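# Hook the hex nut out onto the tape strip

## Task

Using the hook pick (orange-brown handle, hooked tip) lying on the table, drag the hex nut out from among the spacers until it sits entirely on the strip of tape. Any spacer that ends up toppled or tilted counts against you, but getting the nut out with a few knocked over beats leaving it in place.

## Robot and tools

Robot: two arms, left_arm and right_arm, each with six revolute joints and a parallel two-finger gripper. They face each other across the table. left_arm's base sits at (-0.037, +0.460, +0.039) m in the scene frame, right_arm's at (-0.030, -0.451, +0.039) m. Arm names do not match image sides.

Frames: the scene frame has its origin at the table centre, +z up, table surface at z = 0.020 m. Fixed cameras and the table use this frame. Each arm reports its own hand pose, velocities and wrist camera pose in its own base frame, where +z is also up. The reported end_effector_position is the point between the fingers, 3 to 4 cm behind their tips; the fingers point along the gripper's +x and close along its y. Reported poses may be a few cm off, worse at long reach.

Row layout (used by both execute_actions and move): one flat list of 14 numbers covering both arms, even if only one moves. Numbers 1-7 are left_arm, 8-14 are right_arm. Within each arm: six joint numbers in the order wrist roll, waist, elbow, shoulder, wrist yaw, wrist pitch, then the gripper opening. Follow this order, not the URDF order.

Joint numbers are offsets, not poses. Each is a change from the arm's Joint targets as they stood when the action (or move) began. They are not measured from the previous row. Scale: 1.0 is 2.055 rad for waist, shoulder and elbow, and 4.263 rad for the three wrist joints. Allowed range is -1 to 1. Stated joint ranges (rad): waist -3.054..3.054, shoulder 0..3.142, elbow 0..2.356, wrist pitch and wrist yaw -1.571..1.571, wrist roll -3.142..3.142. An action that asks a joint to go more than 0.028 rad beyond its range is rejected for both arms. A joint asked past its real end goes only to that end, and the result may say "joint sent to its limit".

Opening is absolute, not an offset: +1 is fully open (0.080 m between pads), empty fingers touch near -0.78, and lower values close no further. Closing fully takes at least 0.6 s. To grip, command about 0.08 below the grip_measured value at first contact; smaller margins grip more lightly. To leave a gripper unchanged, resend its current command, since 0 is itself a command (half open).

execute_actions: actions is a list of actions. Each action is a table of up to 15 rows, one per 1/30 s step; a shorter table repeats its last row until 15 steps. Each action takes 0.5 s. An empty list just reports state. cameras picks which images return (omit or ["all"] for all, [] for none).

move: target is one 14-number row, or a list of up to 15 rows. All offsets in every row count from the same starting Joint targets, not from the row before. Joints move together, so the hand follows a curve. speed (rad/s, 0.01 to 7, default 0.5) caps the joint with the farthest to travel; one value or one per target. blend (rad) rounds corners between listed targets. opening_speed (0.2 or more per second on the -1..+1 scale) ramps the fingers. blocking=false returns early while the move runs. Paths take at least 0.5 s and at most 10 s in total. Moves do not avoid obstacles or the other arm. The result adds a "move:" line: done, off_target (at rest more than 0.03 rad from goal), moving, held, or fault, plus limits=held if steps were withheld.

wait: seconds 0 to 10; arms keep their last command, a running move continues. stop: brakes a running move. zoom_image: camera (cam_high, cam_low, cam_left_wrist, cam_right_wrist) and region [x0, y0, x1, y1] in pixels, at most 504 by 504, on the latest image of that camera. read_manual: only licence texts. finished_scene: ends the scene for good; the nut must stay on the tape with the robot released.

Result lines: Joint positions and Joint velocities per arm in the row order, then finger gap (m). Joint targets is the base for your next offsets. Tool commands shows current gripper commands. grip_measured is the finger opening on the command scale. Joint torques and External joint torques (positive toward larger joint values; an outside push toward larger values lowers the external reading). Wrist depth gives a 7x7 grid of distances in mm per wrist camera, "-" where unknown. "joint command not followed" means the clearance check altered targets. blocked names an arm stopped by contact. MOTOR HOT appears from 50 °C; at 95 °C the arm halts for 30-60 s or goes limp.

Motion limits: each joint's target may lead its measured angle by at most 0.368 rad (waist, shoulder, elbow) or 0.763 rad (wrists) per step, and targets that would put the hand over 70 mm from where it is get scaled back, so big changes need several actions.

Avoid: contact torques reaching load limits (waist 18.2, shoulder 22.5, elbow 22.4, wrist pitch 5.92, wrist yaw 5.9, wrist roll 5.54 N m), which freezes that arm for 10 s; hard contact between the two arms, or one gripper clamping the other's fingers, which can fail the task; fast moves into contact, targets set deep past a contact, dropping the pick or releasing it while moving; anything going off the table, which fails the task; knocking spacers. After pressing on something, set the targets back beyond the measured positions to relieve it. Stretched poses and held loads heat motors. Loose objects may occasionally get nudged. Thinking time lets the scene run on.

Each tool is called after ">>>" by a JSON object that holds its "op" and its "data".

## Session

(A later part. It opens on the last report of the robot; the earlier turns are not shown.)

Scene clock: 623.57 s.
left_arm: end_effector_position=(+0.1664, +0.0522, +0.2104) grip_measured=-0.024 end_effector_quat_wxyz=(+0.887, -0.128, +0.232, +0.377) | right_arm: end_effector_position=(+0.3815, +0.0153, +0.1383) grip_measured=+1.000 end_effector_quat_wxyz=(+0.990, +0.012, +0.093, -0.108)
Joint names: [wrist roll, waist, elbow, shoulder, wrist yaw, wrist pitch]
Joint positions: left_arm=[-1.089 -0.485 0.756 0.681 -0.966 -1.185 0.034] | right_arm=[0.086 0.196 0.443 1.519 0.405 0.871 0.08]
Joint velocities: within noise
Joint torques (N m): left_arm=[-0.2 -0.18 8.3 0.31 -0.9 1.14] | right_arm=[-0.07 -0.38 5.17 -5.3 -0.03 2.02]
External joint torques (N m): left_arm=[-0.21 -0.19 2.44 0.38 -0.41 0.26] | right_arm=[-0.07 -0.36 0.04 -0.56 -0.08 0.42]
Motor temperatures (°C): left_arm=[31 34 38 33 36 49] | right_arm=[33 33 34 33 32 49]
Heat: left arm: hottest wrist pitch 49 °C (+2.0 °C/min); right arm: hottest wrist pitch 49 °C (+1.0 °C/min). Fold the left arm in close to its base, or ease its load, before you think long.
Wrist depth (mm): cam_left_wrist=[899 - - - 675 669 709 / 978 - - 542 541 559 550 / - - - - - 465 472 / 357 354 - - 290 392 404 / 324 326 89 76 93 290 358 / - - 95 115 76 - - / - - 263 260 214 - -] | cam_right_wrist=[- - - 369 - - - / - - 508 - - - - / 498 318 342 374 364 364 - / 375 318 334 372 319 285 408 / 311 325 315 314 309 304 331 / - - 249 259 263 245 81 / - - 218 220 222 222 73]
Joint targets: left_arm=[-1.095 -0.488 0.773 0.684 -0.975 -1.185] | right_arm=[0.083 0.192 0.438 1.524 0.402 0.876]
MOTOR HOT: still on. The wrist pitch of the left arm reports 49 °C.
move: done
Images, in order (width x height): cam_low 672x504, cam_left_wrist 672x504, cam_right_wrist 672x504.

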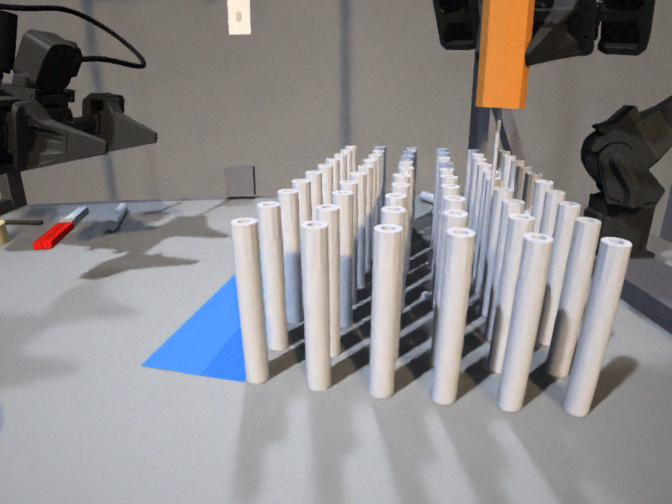

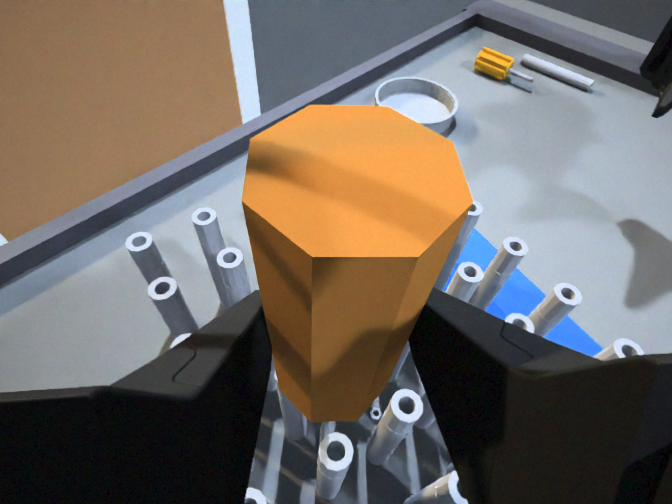

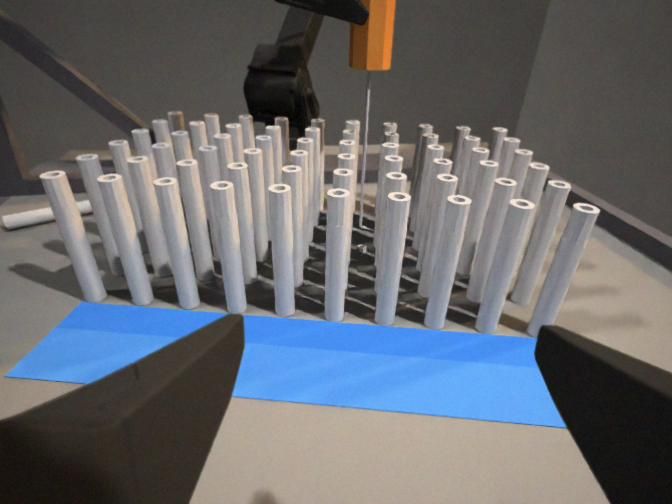

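>>> {"op": "move", "data": {"target": [[-0.0535,-0.0214,0.0321,0.0588,-0.0125,-0.0272,-0.12,0,0,0,0,0,0,1.0],[-0.1013,-0.0311,0.0524,0.1118,-0.0176,-0.0525,-0.12,0,0,0,0,0,0,1.0],[-0.1449,-0.0341,0.0729,0.1622,-0.0184,-0.0757,-0.12,0,0,0,0,0,0,1.0]], "speed": 0.25, "blend": [0.02,0.02,0], "cameras": ["cam_low","cam_left_wrist","cam_right_wrist"]}}

>>> {"op": "zoom_image", "data": {"camera": "cam_right_wrist", "region": [310, 170, 430, 290]}}

>>> {"op": "zoom_image", "data": {"camera": "cam_right_wrist", "region": [300, 50, 440, 270]}}

>>> {"op": "zoom_image", "data": {"camera": "cam_low", "region": [400, 80, 560, 240]}}

>>> {"op": "zoom_image", "data": {"camera": "cam_left_wrist", "region": [250, 370, 450, 504]}}

Scene clock: 636.97 s.
left_arm: end_effector_position=(+0.1742, +0.0450, +0.2180) grip_measured=-0.024 end_effector_quat_wxyz=(+0.832, -0.166, +0.205, +0.489) | right_arm: end_effector_position=(+0.3815, +0.0153, +0.1383) grip_measured=+1.000 end_effector_quat_wxyz=(+0.990, +0.012, +0.093, -0.108)
Joint names: [wrist roll, waist, elbow, shoulder, wrist yaw, wrist pitch]
Joint positions: left_arm=[-1.706 -0.555 0.907 1.013 -1.043 -1.506 0.034] | right_arm=[0.086 0.196 0.443 1.519 0.405 0.871 0.08]
Joint velocities: within noise
Joint torques (N m): left_arm=[-0.24 -0.16 7.59 -0.9 -1.03 0.27] | right_arm=[-0.06 -0.37 5.17 -5.31 -0.03 2.03]
External joint torques (N m): left_arm=[-0.24 -0.16 2.16 0.58 -0.46 0.04] | right_arm=[-0.07 -0.36 0.03 -0.54 -0.08 0.41]
Motor temperatures (°C): left_arm=[31 34 40 33 37 47] | right_arm=[33 33 34 33 32 49]
Heat: left arm: hottest wrist pitch 47 °C (-1.0 °C/min); right arm: hottest wrist pitch 49 °C (+0.0 °C/min).
Wrist depth (mm): cam_left_wrist=[883 986 - - - - - / 987 - - - 561 593 611 / - - - - - 483 500 / 366 377 - - 303 417 427 / 329 343 91 76 93 362 375 / - - 95 116 76 - - / - - 269 265 192 - -] | cam_right_wrist=[- - - 496 - - - / - - 503 530 - - - / 494 320 342 377 364 363 - / 375 318 331 372 319 285 410 / 310 323 316 314 309 304 329 / - - 250 260 263 245 81 / - - 218 220 222 223 73]
Joint targets: left_arm=[-1.713 -0.557 0.923 1.018 -1.053 -1.508] | right_arm=[0.083 0.192 0.438 1.524 0.402 0.876]
MOTOR HOT: cleared for the motors of the left arm.
move: done
Images, in order (width x height): cam_low 672x504, cam_left_wrist 672x504, cam_right_wrist 672x504.

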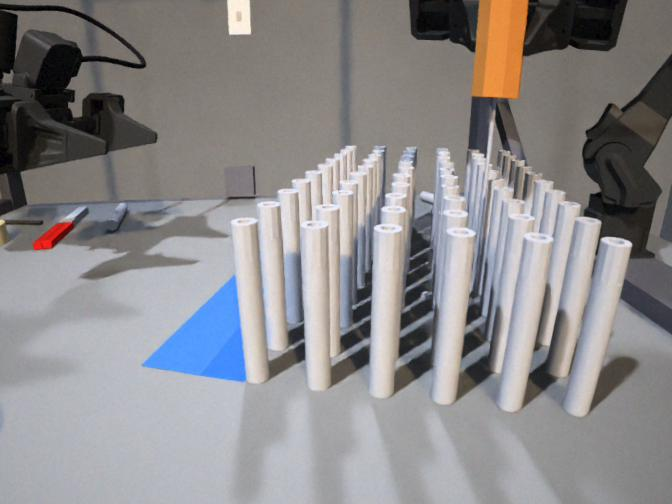

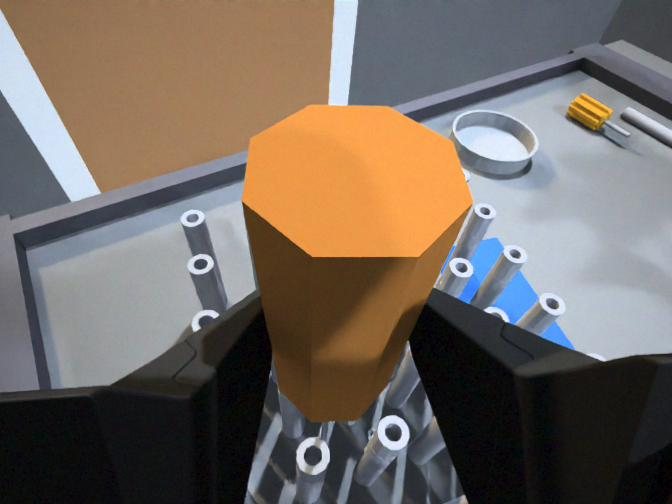

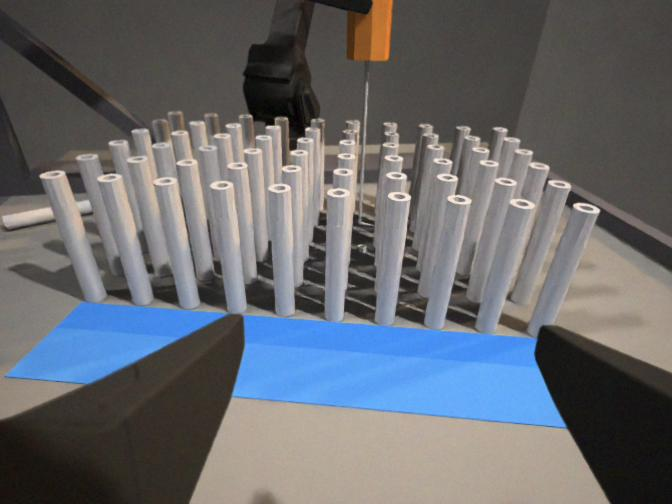

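Scaled by 4.200 from the camera's 672x504 image, which has a finer 960x720 frame.

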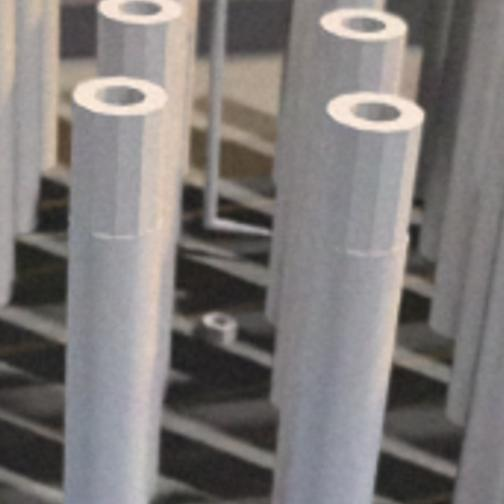

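Scaled by 2.291 from the camera's 672x504 image, which has a finer 960x720 frame.

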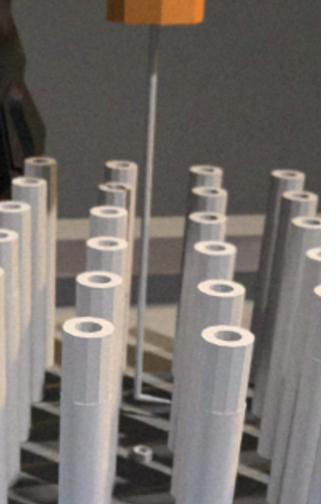

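Scaled by 3.150 from the camera's 672x504 image, which has a finer 960x720 frame.

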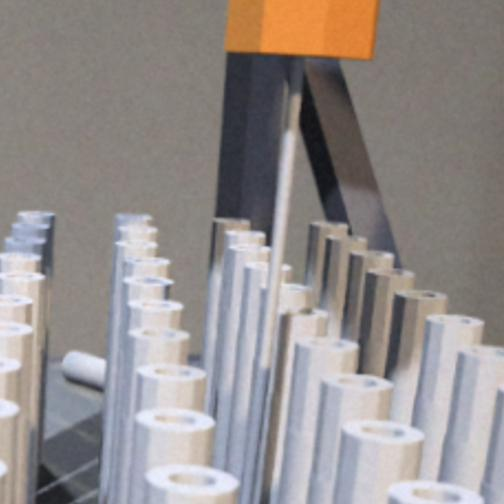

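Scaled by 2.520 from the camera's 672x504 image, which has a finer 960x720 frame.

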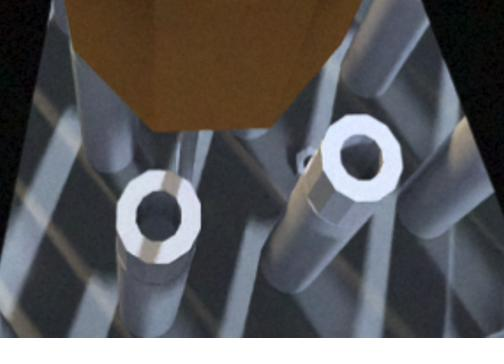

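>>> {"op": "zoom_image", "data": {"camera": "cam_low", "region": [460, 80, 530, 250]}}

>>> {"op": "zoom_image", "data": {"camera": "cam_high", "region": [150, 200, 350, 400]}}

Scaled by 2.965 from the camera's 672x504 image, which has a finer 960x720 frame.

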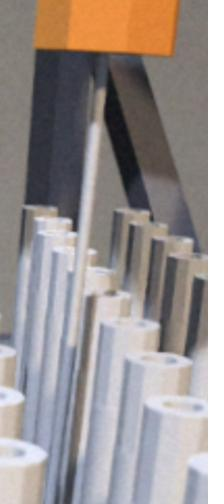

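This scene's latest camera images include none from cam_high. They are from: cam_low, cam_left_wrist, cam_right_wrist. cam_high's image comes with the result of a call that names it in "cameras".

>>> {"op": "move", "data": {"target": [0.0124,0.0122,0.0039,0.0023,0.0049,0.0171,-0.12,0,0,0,0,0,0,1.0], "speed": 0.1, "cameras": ["cam_high","cam_low","cam_left_wrist","cam_right_wrist"]}}

>>> {"op": "zoom_image", "data": {"camera": "cam_right_wrist", "region": [310, 170, 430, 290]}}

>>> {"op": "zoom_image", "data": {"camera": "cam_right_wrist", "region": [320, 50, 420, 240]}}

>>> {"op": "zoom_image", "data": {"camera": "cam_low", "region": [460, 80, 530, 250]}}

>>> {"op": "zoom_image", "data": {"camera": "cam_high", "region": [150, 200, 350, 400]}}

Scene clock: 669.27 s.
left_arm: end_effector_position=(+0.1825, +0.0416, +0.2174) grip_measured=-0.024 end_effector_quat_wxyz=(+0.831, -0.185, +0.202, +0.483) | right_arm: end_effector_position=(+0.3815, +0.0153, +0.1383) grip_measured=+1.000 end_effector_quat_wxyz=(+0.990, +0.012, +0.093, -0.108)
Joint names: [wrist roll, waist, elbow, shoulder, wrist yaw, wrist pitch]
Joint positions: left_arm=[-1.665 -0.535 0.915 1.017 -1.029 -1.436 0.034] | right_arm=[0.086 0.196 0.443 1.519 0.405 0.871 0.08]
Joint velocities: within noise
Joint torques (N m): left_arm=[0.17 0.27 7.78 -0.99 -0.79 0.67] | right_arm=[-0.07 -0.38 5.2 -5.31 -0.03 2.03]
External joint torques (N m): left_arm=[0.16 0.27 2.26 0.59 -0.23 0.34] | right_arm=[-0.08 -0.38 0.1 -0.59 -0.08 0.44]
Motor temperatures (°C): left_arm=[31 33 42 33 37 44] | right_arm=[33 33 34 33 32 50]
Heat: left arm: hottest wrist pitch 44 °C (-6.1 °C/min); right arm: hottest wrist pitch 50 °C (+1.0 °C/min). Fold the right arm in close to its base, or ease its load, before you think long.
Wrist depth (mm): cam_left_wrist=[899 - - - - - - / - - - - 562 596 617 / - 401 - - - 489 517 / 359 363 - - 398 420 440 / 320 330 91 76 94 371 383 / - - 95 116 76 - - / - - 196 267 - - -] | cam_right_wrist=[- - - 494 - - - / - - 504 - - - - / 497 317 345 373 365 365 - / 375 320 332 369 318 285 409 / 311 327 314 316 309 302 331 / - - 248 258 263 246 81 / - - 218 220 222 222 73]
Joint targets: left_arm=[-1.660 -0.533 0.931 1.022 -1.032 -1.435] | right_arm=[0.083 0.192 0.438 1.524 0.402 0.876]
MOTOR HOT: the wrist pitch of the right arm reports 50 °C; the controller stops that arm at 95 °C. To cool a motor, set the load down, stop pushing, or move to a pose that needs little force.
move: done

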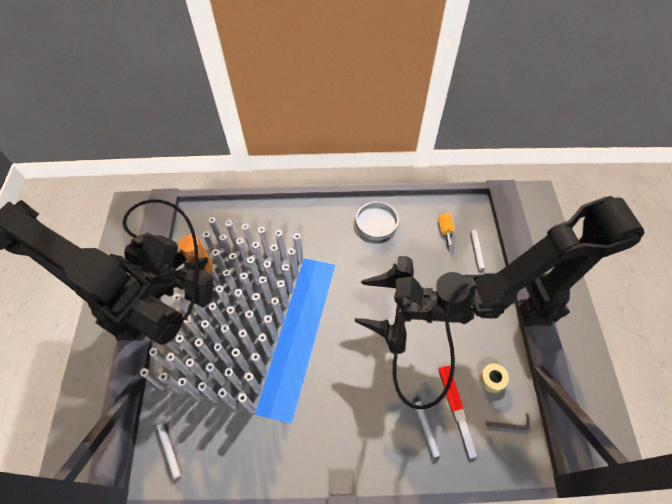

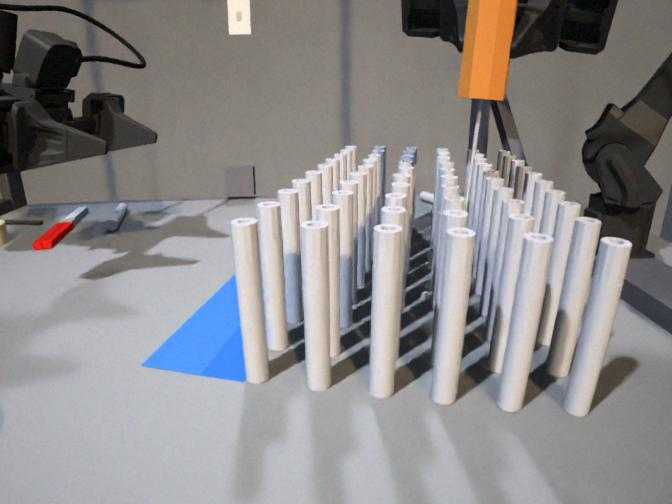

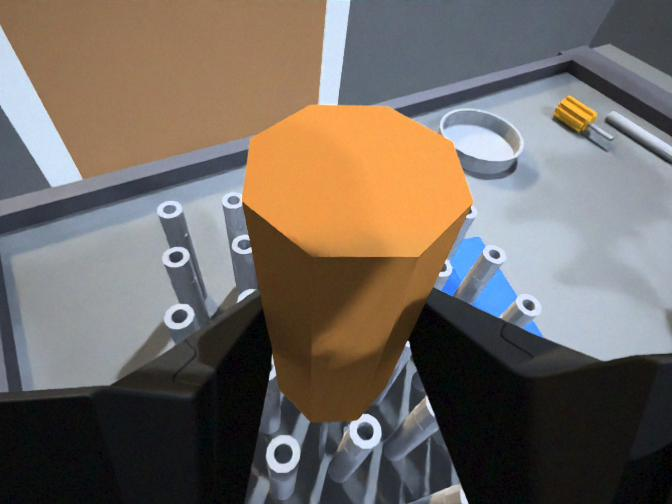

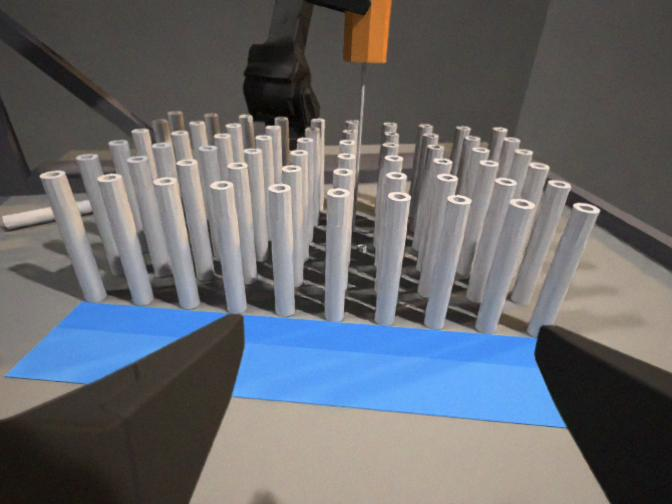

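Scaled by 4.200 from the camera's 672x504 image, which has a finer 960x720 frame.

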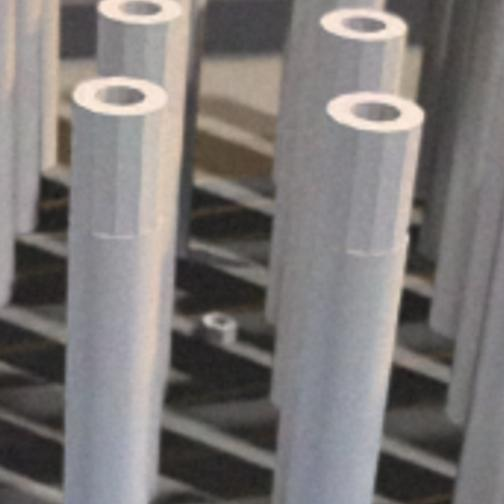

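Scaled by 2.653 from the camera's 672x504 image, which has a finer 960x720 frame.

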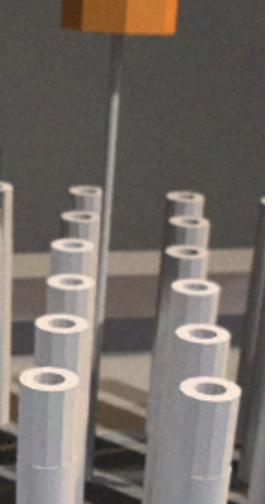

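Scaled by 2.965 from the camera's 672x504 image, which has a finer 960x720 frame.

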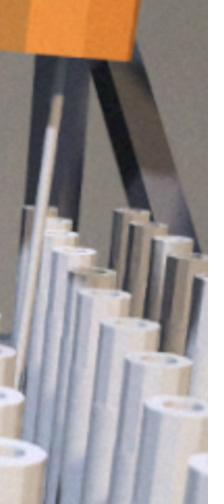

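Scaled by 2.520 from the camera's 672x504 image, which has a finer 960x720 frame.

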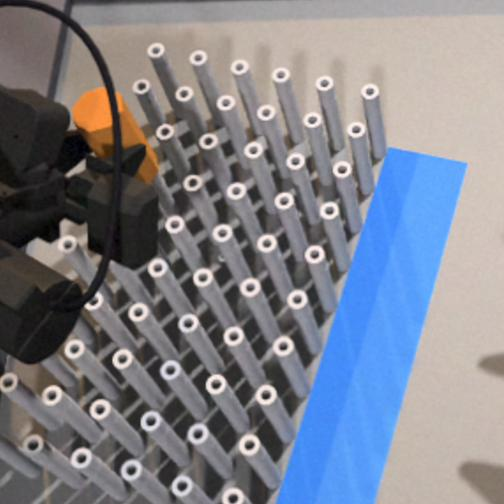

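>>> {"op": "zoom_image", "data": {"camera": "cam_right_wrist", "region": [335, 190, 395, 250]}}

>>> {"op": "zoom_image", "data": {"camera": "cam_left_wrist", "region": [270, 380, 420, 504]}}

Scaled by 8.400 from the camera's 672x504 image, which has a finer 960x720 frame.

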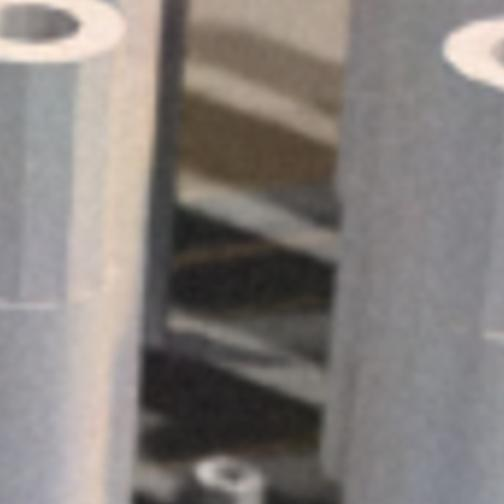

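Scaled by 3.360 from the camera's 672x504 image, which has a finer 960x720 frame.

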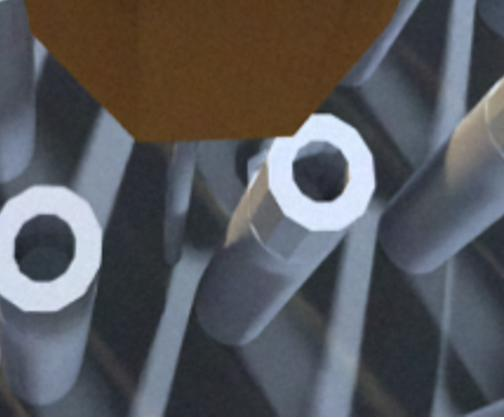

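>>> {"op": "zoom_image", "data": {"camera": "cam_low", "region": [440, 85, 520, 165]}}

>>> {"op": "zoom_image", "data": {"camera": "cam_low", "region": [440, 155, 520, 235]}}

Scaled by 6.300 from the camera's 672x504 image, which has a finer 960x720 frame.

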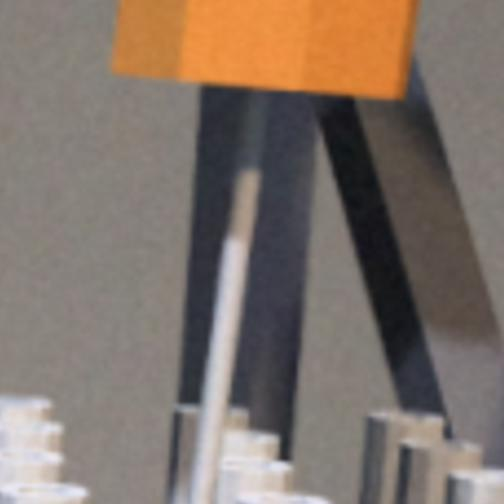

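Scaled by 6.300 from the camera's 672x504 image, which has a finer 960x720 frame.

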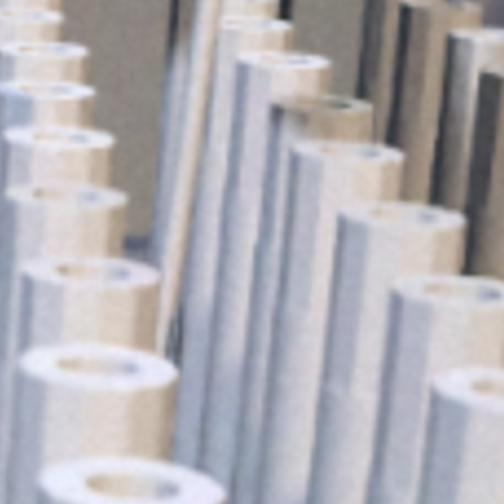

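>>> {"op": "zoom_image", "data": {"camera": "cam_high", "region": [195, 255, 265, 325]}}

>>> {"op": "zoom_image", "data": {"camera": "cam_left_wrist", "region": [310, 405, 380, 475]}}

Scaled by 7.200 from the camera's 672x504 image, which has a finer 960x720 frame.

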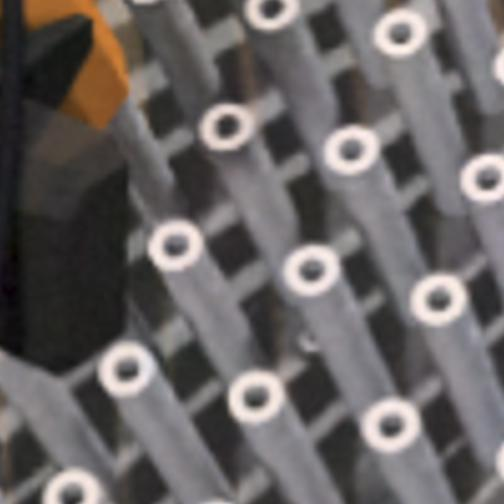

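Scaled by 7.200 from the camera's 672x504 image, which has a finer 960x720 frame.

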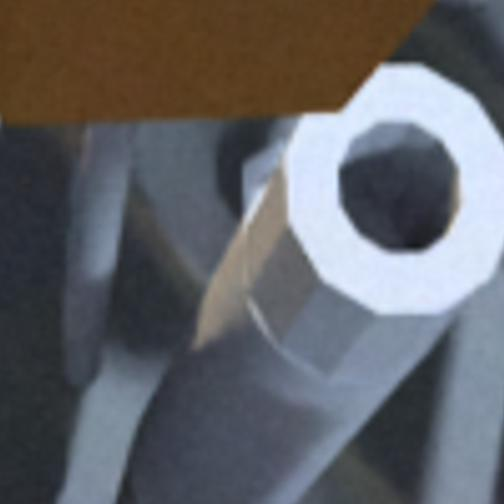

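>>> {"op": "move", "data": {"target": [0.0117,0.0124,-0.0180,0.0076,0.0013,0.0174,-0.12,0,0,0,0,0,0,1.0], "speed": 0.08, "cameras": ["cam_high","cam_low","cam_left_wrist","cam_right_wrist"]}}

>>> {"op": "zoom_image", "data": {"camera": "cam_right_wrist", "region": [335, 190, 395, 250]}}

>>> {"op": "zoom_image", "data": {"camera": "cam_low", "region": [440, 85, 520, 165]}}

>>> {"op": "zoom_image", "data": {"camera": "cam_left_wrist", "region": [270, 380, 420, 504]}}

Scene clock: 738.37 s.
left_arm: end_effector_position=(+0.1910, +0.0404, +0.2124) grip_measured=-0.024 end_effector_quat_wxyz=(+0.831, -0.188, +0.203, +0.482) | right_arm: end_effector_position=(+0.3815, +0.0153, +0.1383) grip_measured=+1.000 end_effector_quat_wxyz=(+0.990, +0.012, +0.093, -0.108)
Joint names: [wrist roll, waist, elbow, shoulder, wrist yaw, wrist pitch]
Joint positions: left_arm=[-1.615 -0.509 0.904 1.033 -1.023 -1.362 0.034] | right_arm=[0.086 0.196 0.443 1.519 0.405 0.871 0.08]
Joint velocities: within noise
Joint torques (N m): left_arm=[0.17 0.28 4.72 -1.18 -0.79 0.75] | right_arm=[-0.07 -0.38 5.17 -5.28 -0.03 2.04]
External joint torques (N m): left_arm=[0.17 0.27 -0.85 0.61 -0.23 0.37] | right_arm=[-0.07 -0.42 0.1 -0.62 -0.07 0.45]
Motor temperatures (°C): left_arm=[31 33 40 32 37 43] | right_arm=[33 32 34 33 32 50]
Heat: left arm: hottest wrist pitch 43 °C (-1.0 °C/min); right arm: hottest wrist pitch 50 °C (+0.0 °C/min). Fold the right arm in close to its base, or ease its load, before you think long.
Wrist depth (mm): cam_left_wrist=[906 - - - - - - / - - - - 540 580 602 / - 397 - - - 483 509 / 349 346 - - 378 411 429 / 313 317 89 76 93 364 377 / - - 95 116 76 - - / - - 180 265 84 - -] | cam_right_wrist=[- - - 339 - - - / - - 504 541 - - - / 493 319 343 376 364 367 - / 376 319 334 372 317 284 412 / 308 325 314 317 308 303 330 / - - 250 260 262 245 81 / - - 219 219 223 223 73]
Joint targets: left_arm=[-1.610 -0.507 0.894 1.038 -1.027 -1.361] | right_arm=[0.083 0.192 0.438 1.524 0.402 0.876]
MOTOR HOT: still on. The wrist pitch of the right arm reports 50 °C.
move: done

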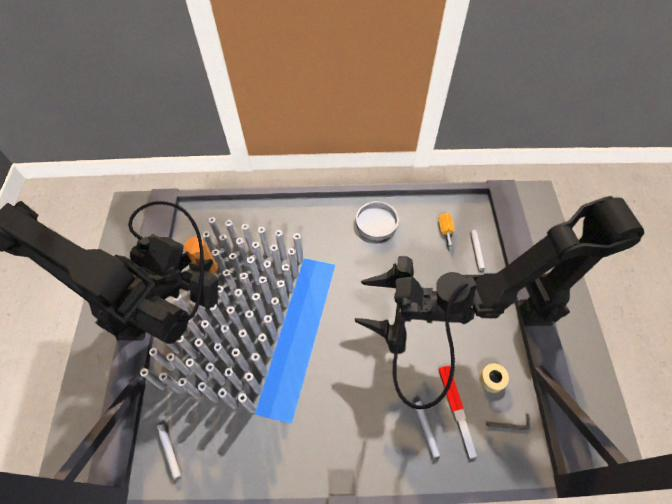

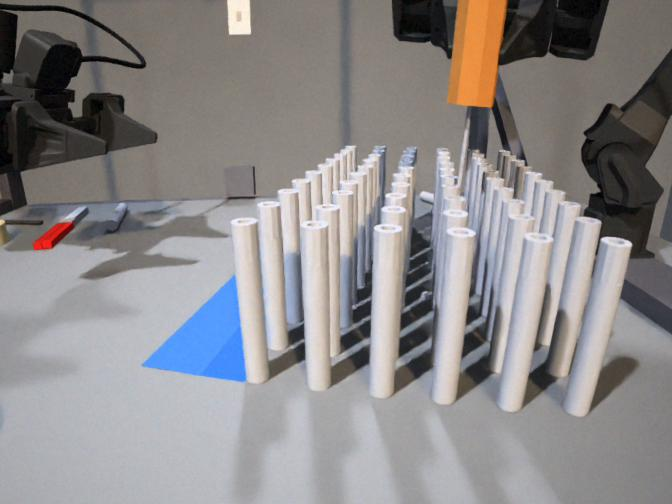

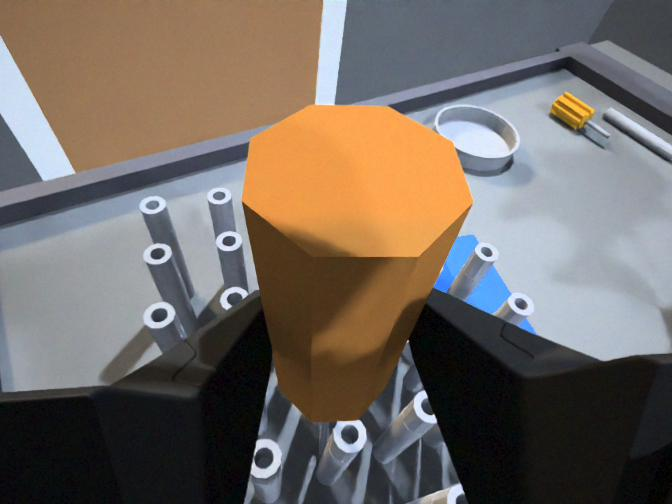

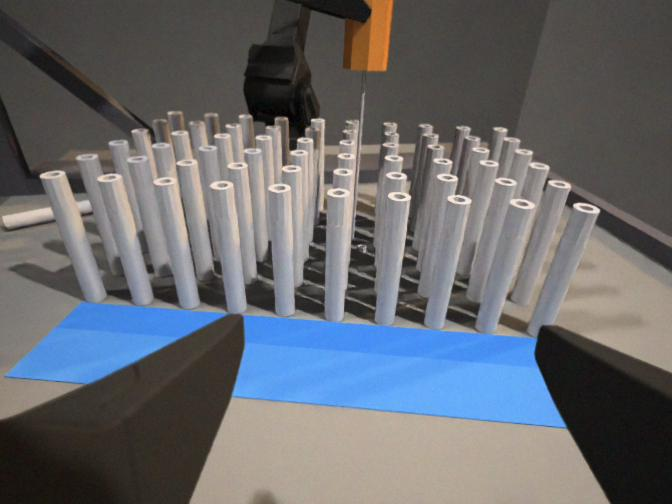

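Scaled by 8.400 from the camera's 672x504 image, which has a finer 960x720 frame.

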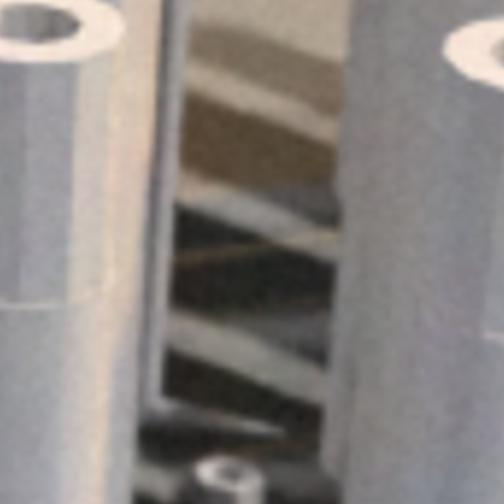

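Scaled by 6.300 from the camera's 672x504 image, which has a finer 960x720 frame.

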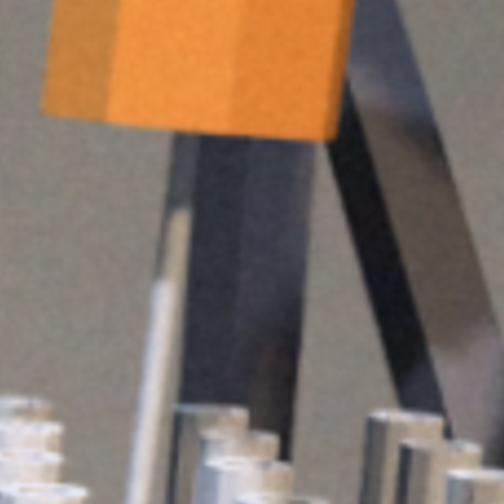

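Scaled by 3.360 from the camera's 672x504 image, which has a finer 960x720 frame.

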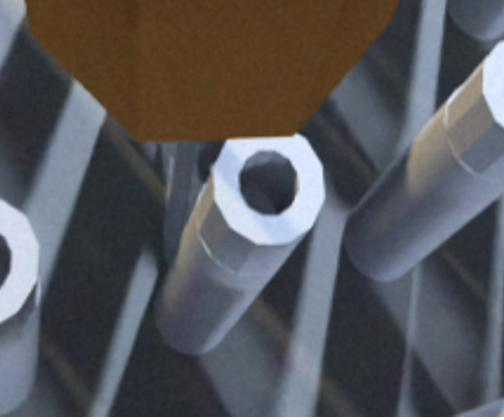

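>>> {"op": "move", "data": {"target": [0,0,-0.0061,-0.0007,0,0.0026,-0.12,0,0,0,0,0,0,1.0], "speed": 0.08, "cameras": ["cam_high","cam_low","cam_left_wrist","cam_right_wrist"]}}

>>> {"op": "zoom_image", "data": {"camera": "cam_right_wrist", "region": [335, 190, 395, 250]}}

Scene clock: 750.50 s.
left_arm: end_effector_position=(+0.1911, +0.0404, +0.2094) grip_measured=-0.024 end_effector_quat_wxyz=(+0.831, -0.187, +0.204, +0.483) | right_arm: end_effector_position=(+0.3815, +0.0153, +0.1383) grip_measured=+1.000 end_effector_quat_wxyz=(+0.990, +0.012, +0.093, -0.108)
Joint names: [wrist roll, waist, elbow, shoulder, wrist yaw, wrist pitch]
Joint positions: left_arm=[-1.615 -0.509 0.892 1.033 -1.023 -1.351 0.034] | right_arm=[0.086 0.196 0.443 1.519 0.405 0.871 0.08]
Joint velocities: within noise
Joint torques (N m): left_arm=[0.16 0.31 4.68 -1.34 -0.79 0.76] | right_arm=[-0.07 -0.37 5.15 -5.3 -0.03 2.03]
External joint torques (N m): left_arm=[0.15 0.31 -0.92 0.44 -0.23 0.37] | right_arm=[-0.07 -0.37 0.03 -0.56 -0.08 0.42]
Motor temperatures (°C): left_arm=[31 33 39 32 37 43] | right_arm=[33 32 34 34 32 50]
Heat: left arm: hottest wrist pitch 43 °C (-1.0 °C/min); right arm: hottest wrist pitch 50 °C (+0.0 °C/min). Fold the right arm in close to its base, or ease its load, before you think long.
Wrist depth (mm): cam_left_wrist=[900 - - - - - - / - - - - 537 574 596 / 383 394 - - - 478 501 / 346 338 - - 375 410 427 / 312 314 89 76 93 359 372 / - - 95 116 76 - - / - - 180 262 84 - -] | cam_right_wrist=[- - - 335 - - - / - - 507 547 - - - / 499 318 342 375 365 366 - / 375 318 335 371 319 285 409 / 310 324 316 318 309 303 332 / - - 249 259 263 246 81 / - - 218 219 222 223 73]
Joint targets: left_arm=[-1.610 -0.507 0.882 1.037 -1.027 -1.350] | right_arm=[0.083 0.192 0.438 1.524 0.402 0.876]
MOTOR HOT: still on. The wrist pitch of the right arm reports 50 °C.
move: done

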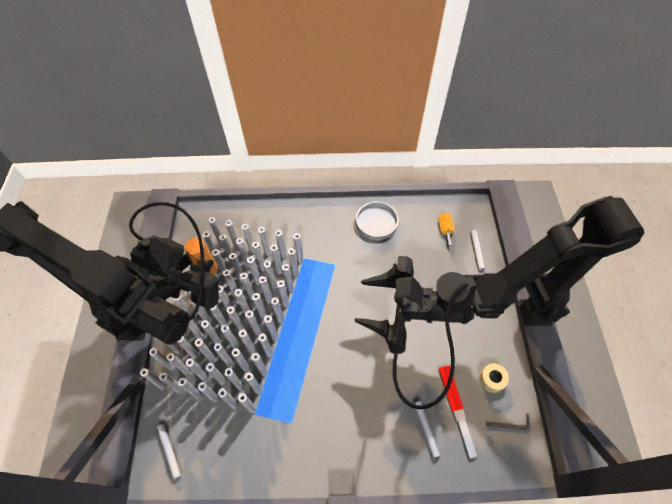

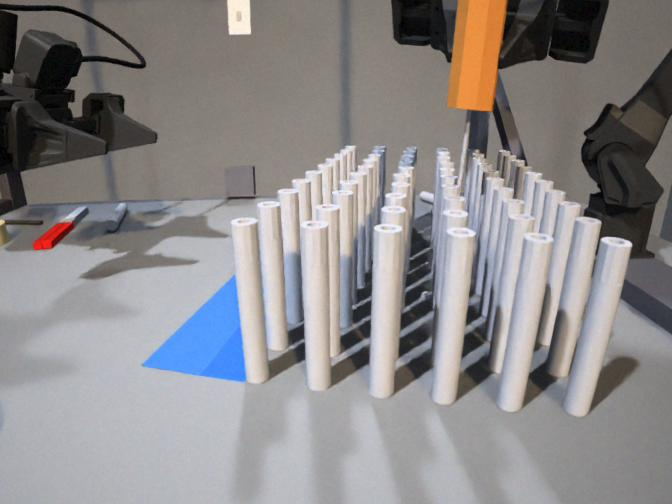

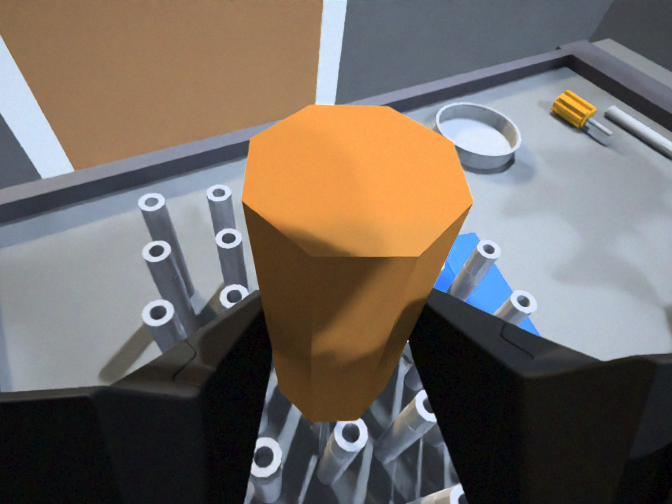

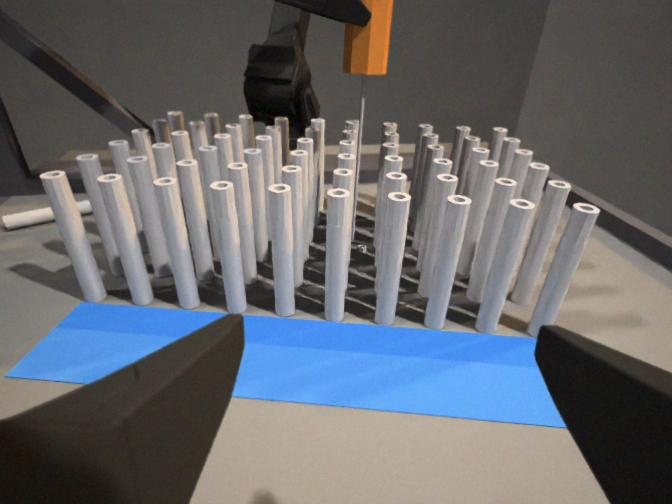

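Scaled by 8.400 from the camera's 672x504 image, which has a finer 960x720 frame.

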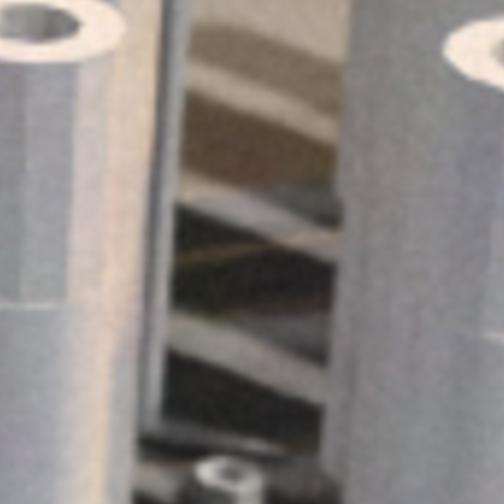

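>>> {"op": "move", "data": {"target": [[0,0,0.0137,0,0,0,-0.12,0,0,0,0,0,0,1.0],[-0.0364,0.0066,0.0457,0.0617,0,-0.0157,-0.12,0,0,0,0,0,0,1.0]], "speed": [0.06,0.08], "cameras": ["cam_high","cam_low","cam_left_wrist","cam_right_wrist"]}}

>>> {"op": "zoom_image", "data": {"camera": "cam_right_wrist", "region": [335, 190, 395, 250]}}

>>> {"op": "zoom_image", "data": {"camera": "cam_right_wrist", "region": [310, 60, 430, 270]}}

>>> {"op": "zoom_image", "data": {"camera": "cam_low", "region": [400, 85, 520, 325]}}

>>> {"op": "zoom_image", "data": {"camera": "cam_high", "region": [195, 255, 265, 325]}}

Scene clock: 790.90 s.
left_arm: end_effector_position=(+0.2018, +0.0369, +0.2099) grip_measured=-0.024 end_effector_quat_wxyz=(+0.809, -0.198, +0.195, +0.518) | right_arm: end_effector_position=(+0.3815, +0.0153, +0.1383) grip_measured=+1.000 end_effector_quat_wxyz=(+0.990, +0.012, +0.093, -0.108)
Joint names: [wrist roll, waist, elbow, shoulder, wrist yaw, wrist pitch]
Joint positions: left_arm=[-1.758 -0.496 0.96 1.158 -1.023 -1.414 0.034] | right_arm=[0.086 0.196 0.443 1.519 0.405 0.871 0.08]
Joint velocities: within noise
Joint torques (N m): left_arm=[-0.22 0.27 7.65 -1.77 -0.81 0.3] | right_arm=[-0.07 -0.38 5.16 -5.3 -0.03 2.02]
External joint torques (N m): left_arm=[-0.22 0.26 2.21 0.72 -0.25 0.09] | right_arm=[-0.08 -0.38 0.05 -0.56 -0.08 0.42]
Motor temperatures (°C): left_arm=[31 33 38 32 37 42] | right_arm=[33 32 34 34 32 51]
Heat: left arm: hottest wrist pitch 42 °C (-1.0 °C/min); right arm: hottest wrist pitch 51 °C (+1.0 °C/min). Fold the right arm in close to its base, or ease its load, before you think long.
Wrist depth (mm): cam_left_wrist=[912 - - - - - - / - - - - 543 575 598 / 384 396 - - - 469 503 / 347 343 - - 310 409 427 / 312 312 89 76 93 368 374 / - - 95 116 76 - - / - - 256 261 205 - -] | cam_right_wrist=[- - - 328 - - - / - - 507 542 - - - / 497 319 341 377 367 367 - / 376 319 334 371 318 285 407 / 311 326 316 318 309 304 332 / - - 250 259 263 246 81 / - - 217 220 222 223 73]
Joint targets: left_arm=[-1.765 -0.493 0.976 1.164 -1.027 -1.416] | right_arm=[0.083 0.192 0.438 1.524 0.402 0.876]
MOTOR HOT: still on. The wrist pitch of the right arm reports 51 °C.
move: done

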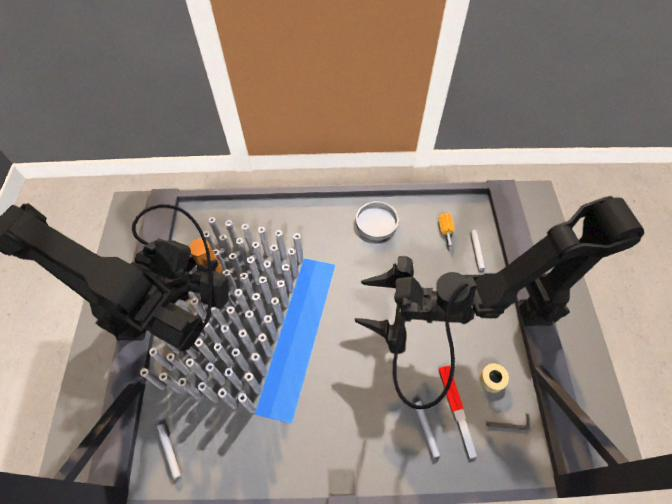

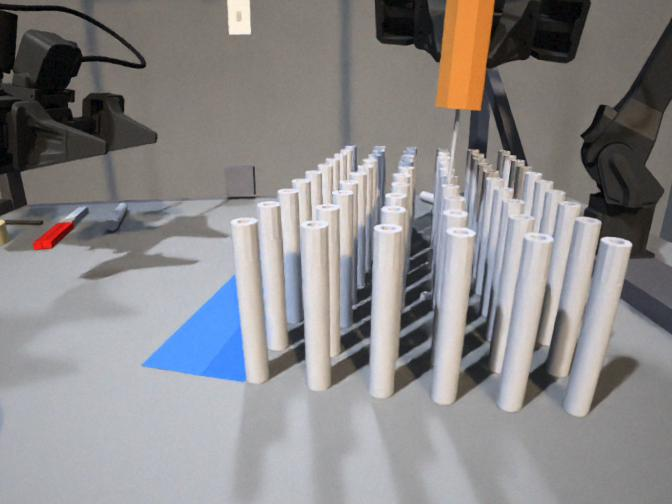

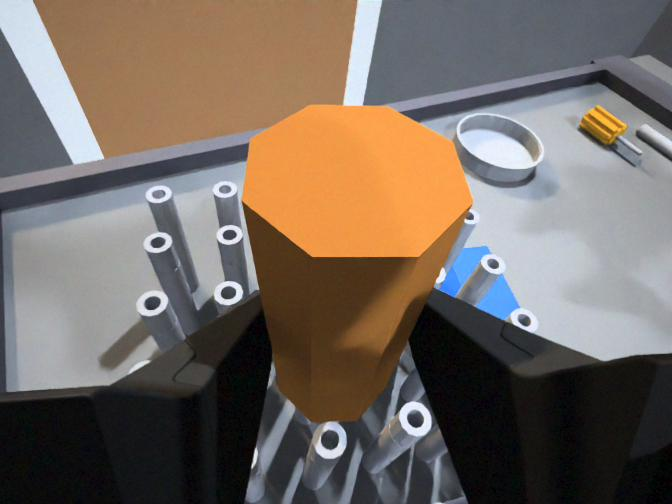

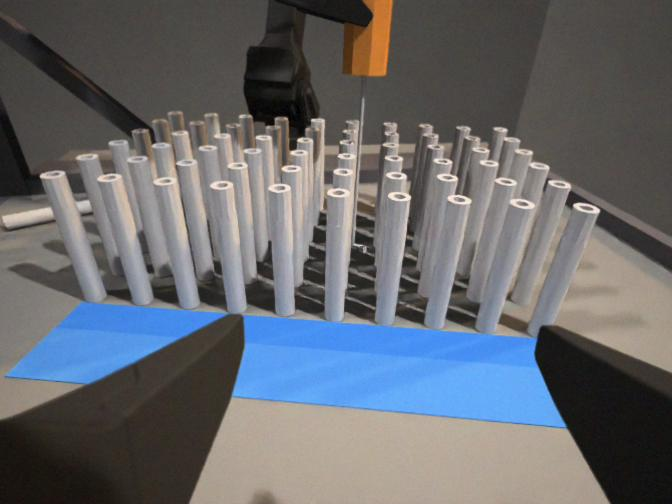

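Scaled by 8.400 from the camera's 672x504 image, which has a finer 960x720 frame.

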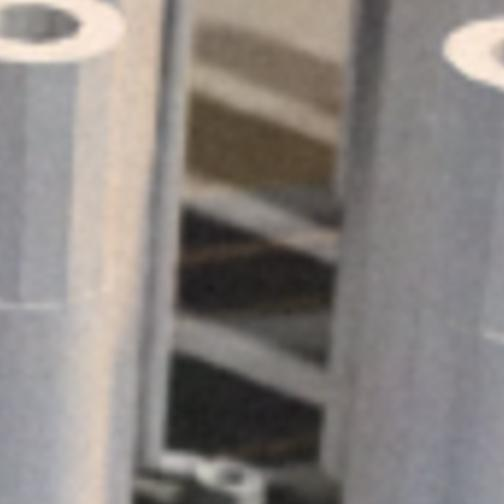

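Scaled by 2.400 from the camera's 672x504 image, which has a finer 960x720 frame.

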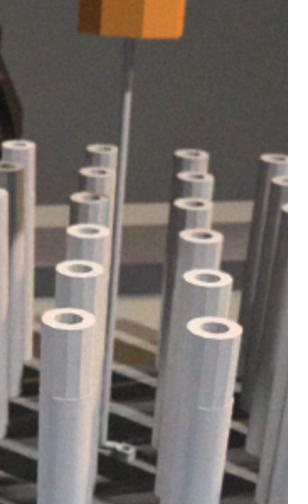

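Scaled by 2.100 from the camera's 672x504 image, which has a finer 960x720 frame.

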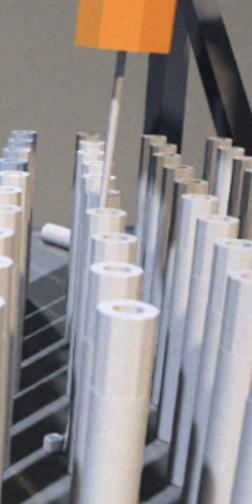

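Scaled by 7.200 from the camera's 672x504 image, which has a finer 960x720 frame.

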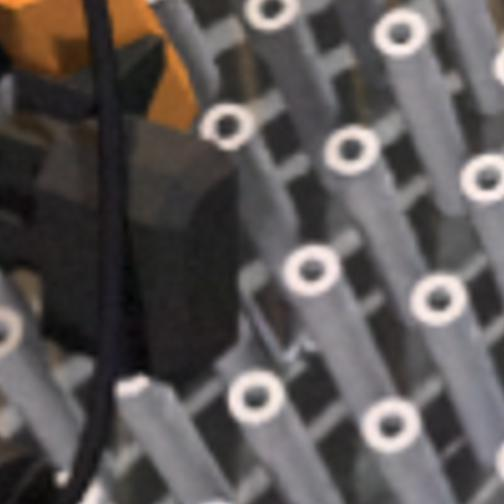

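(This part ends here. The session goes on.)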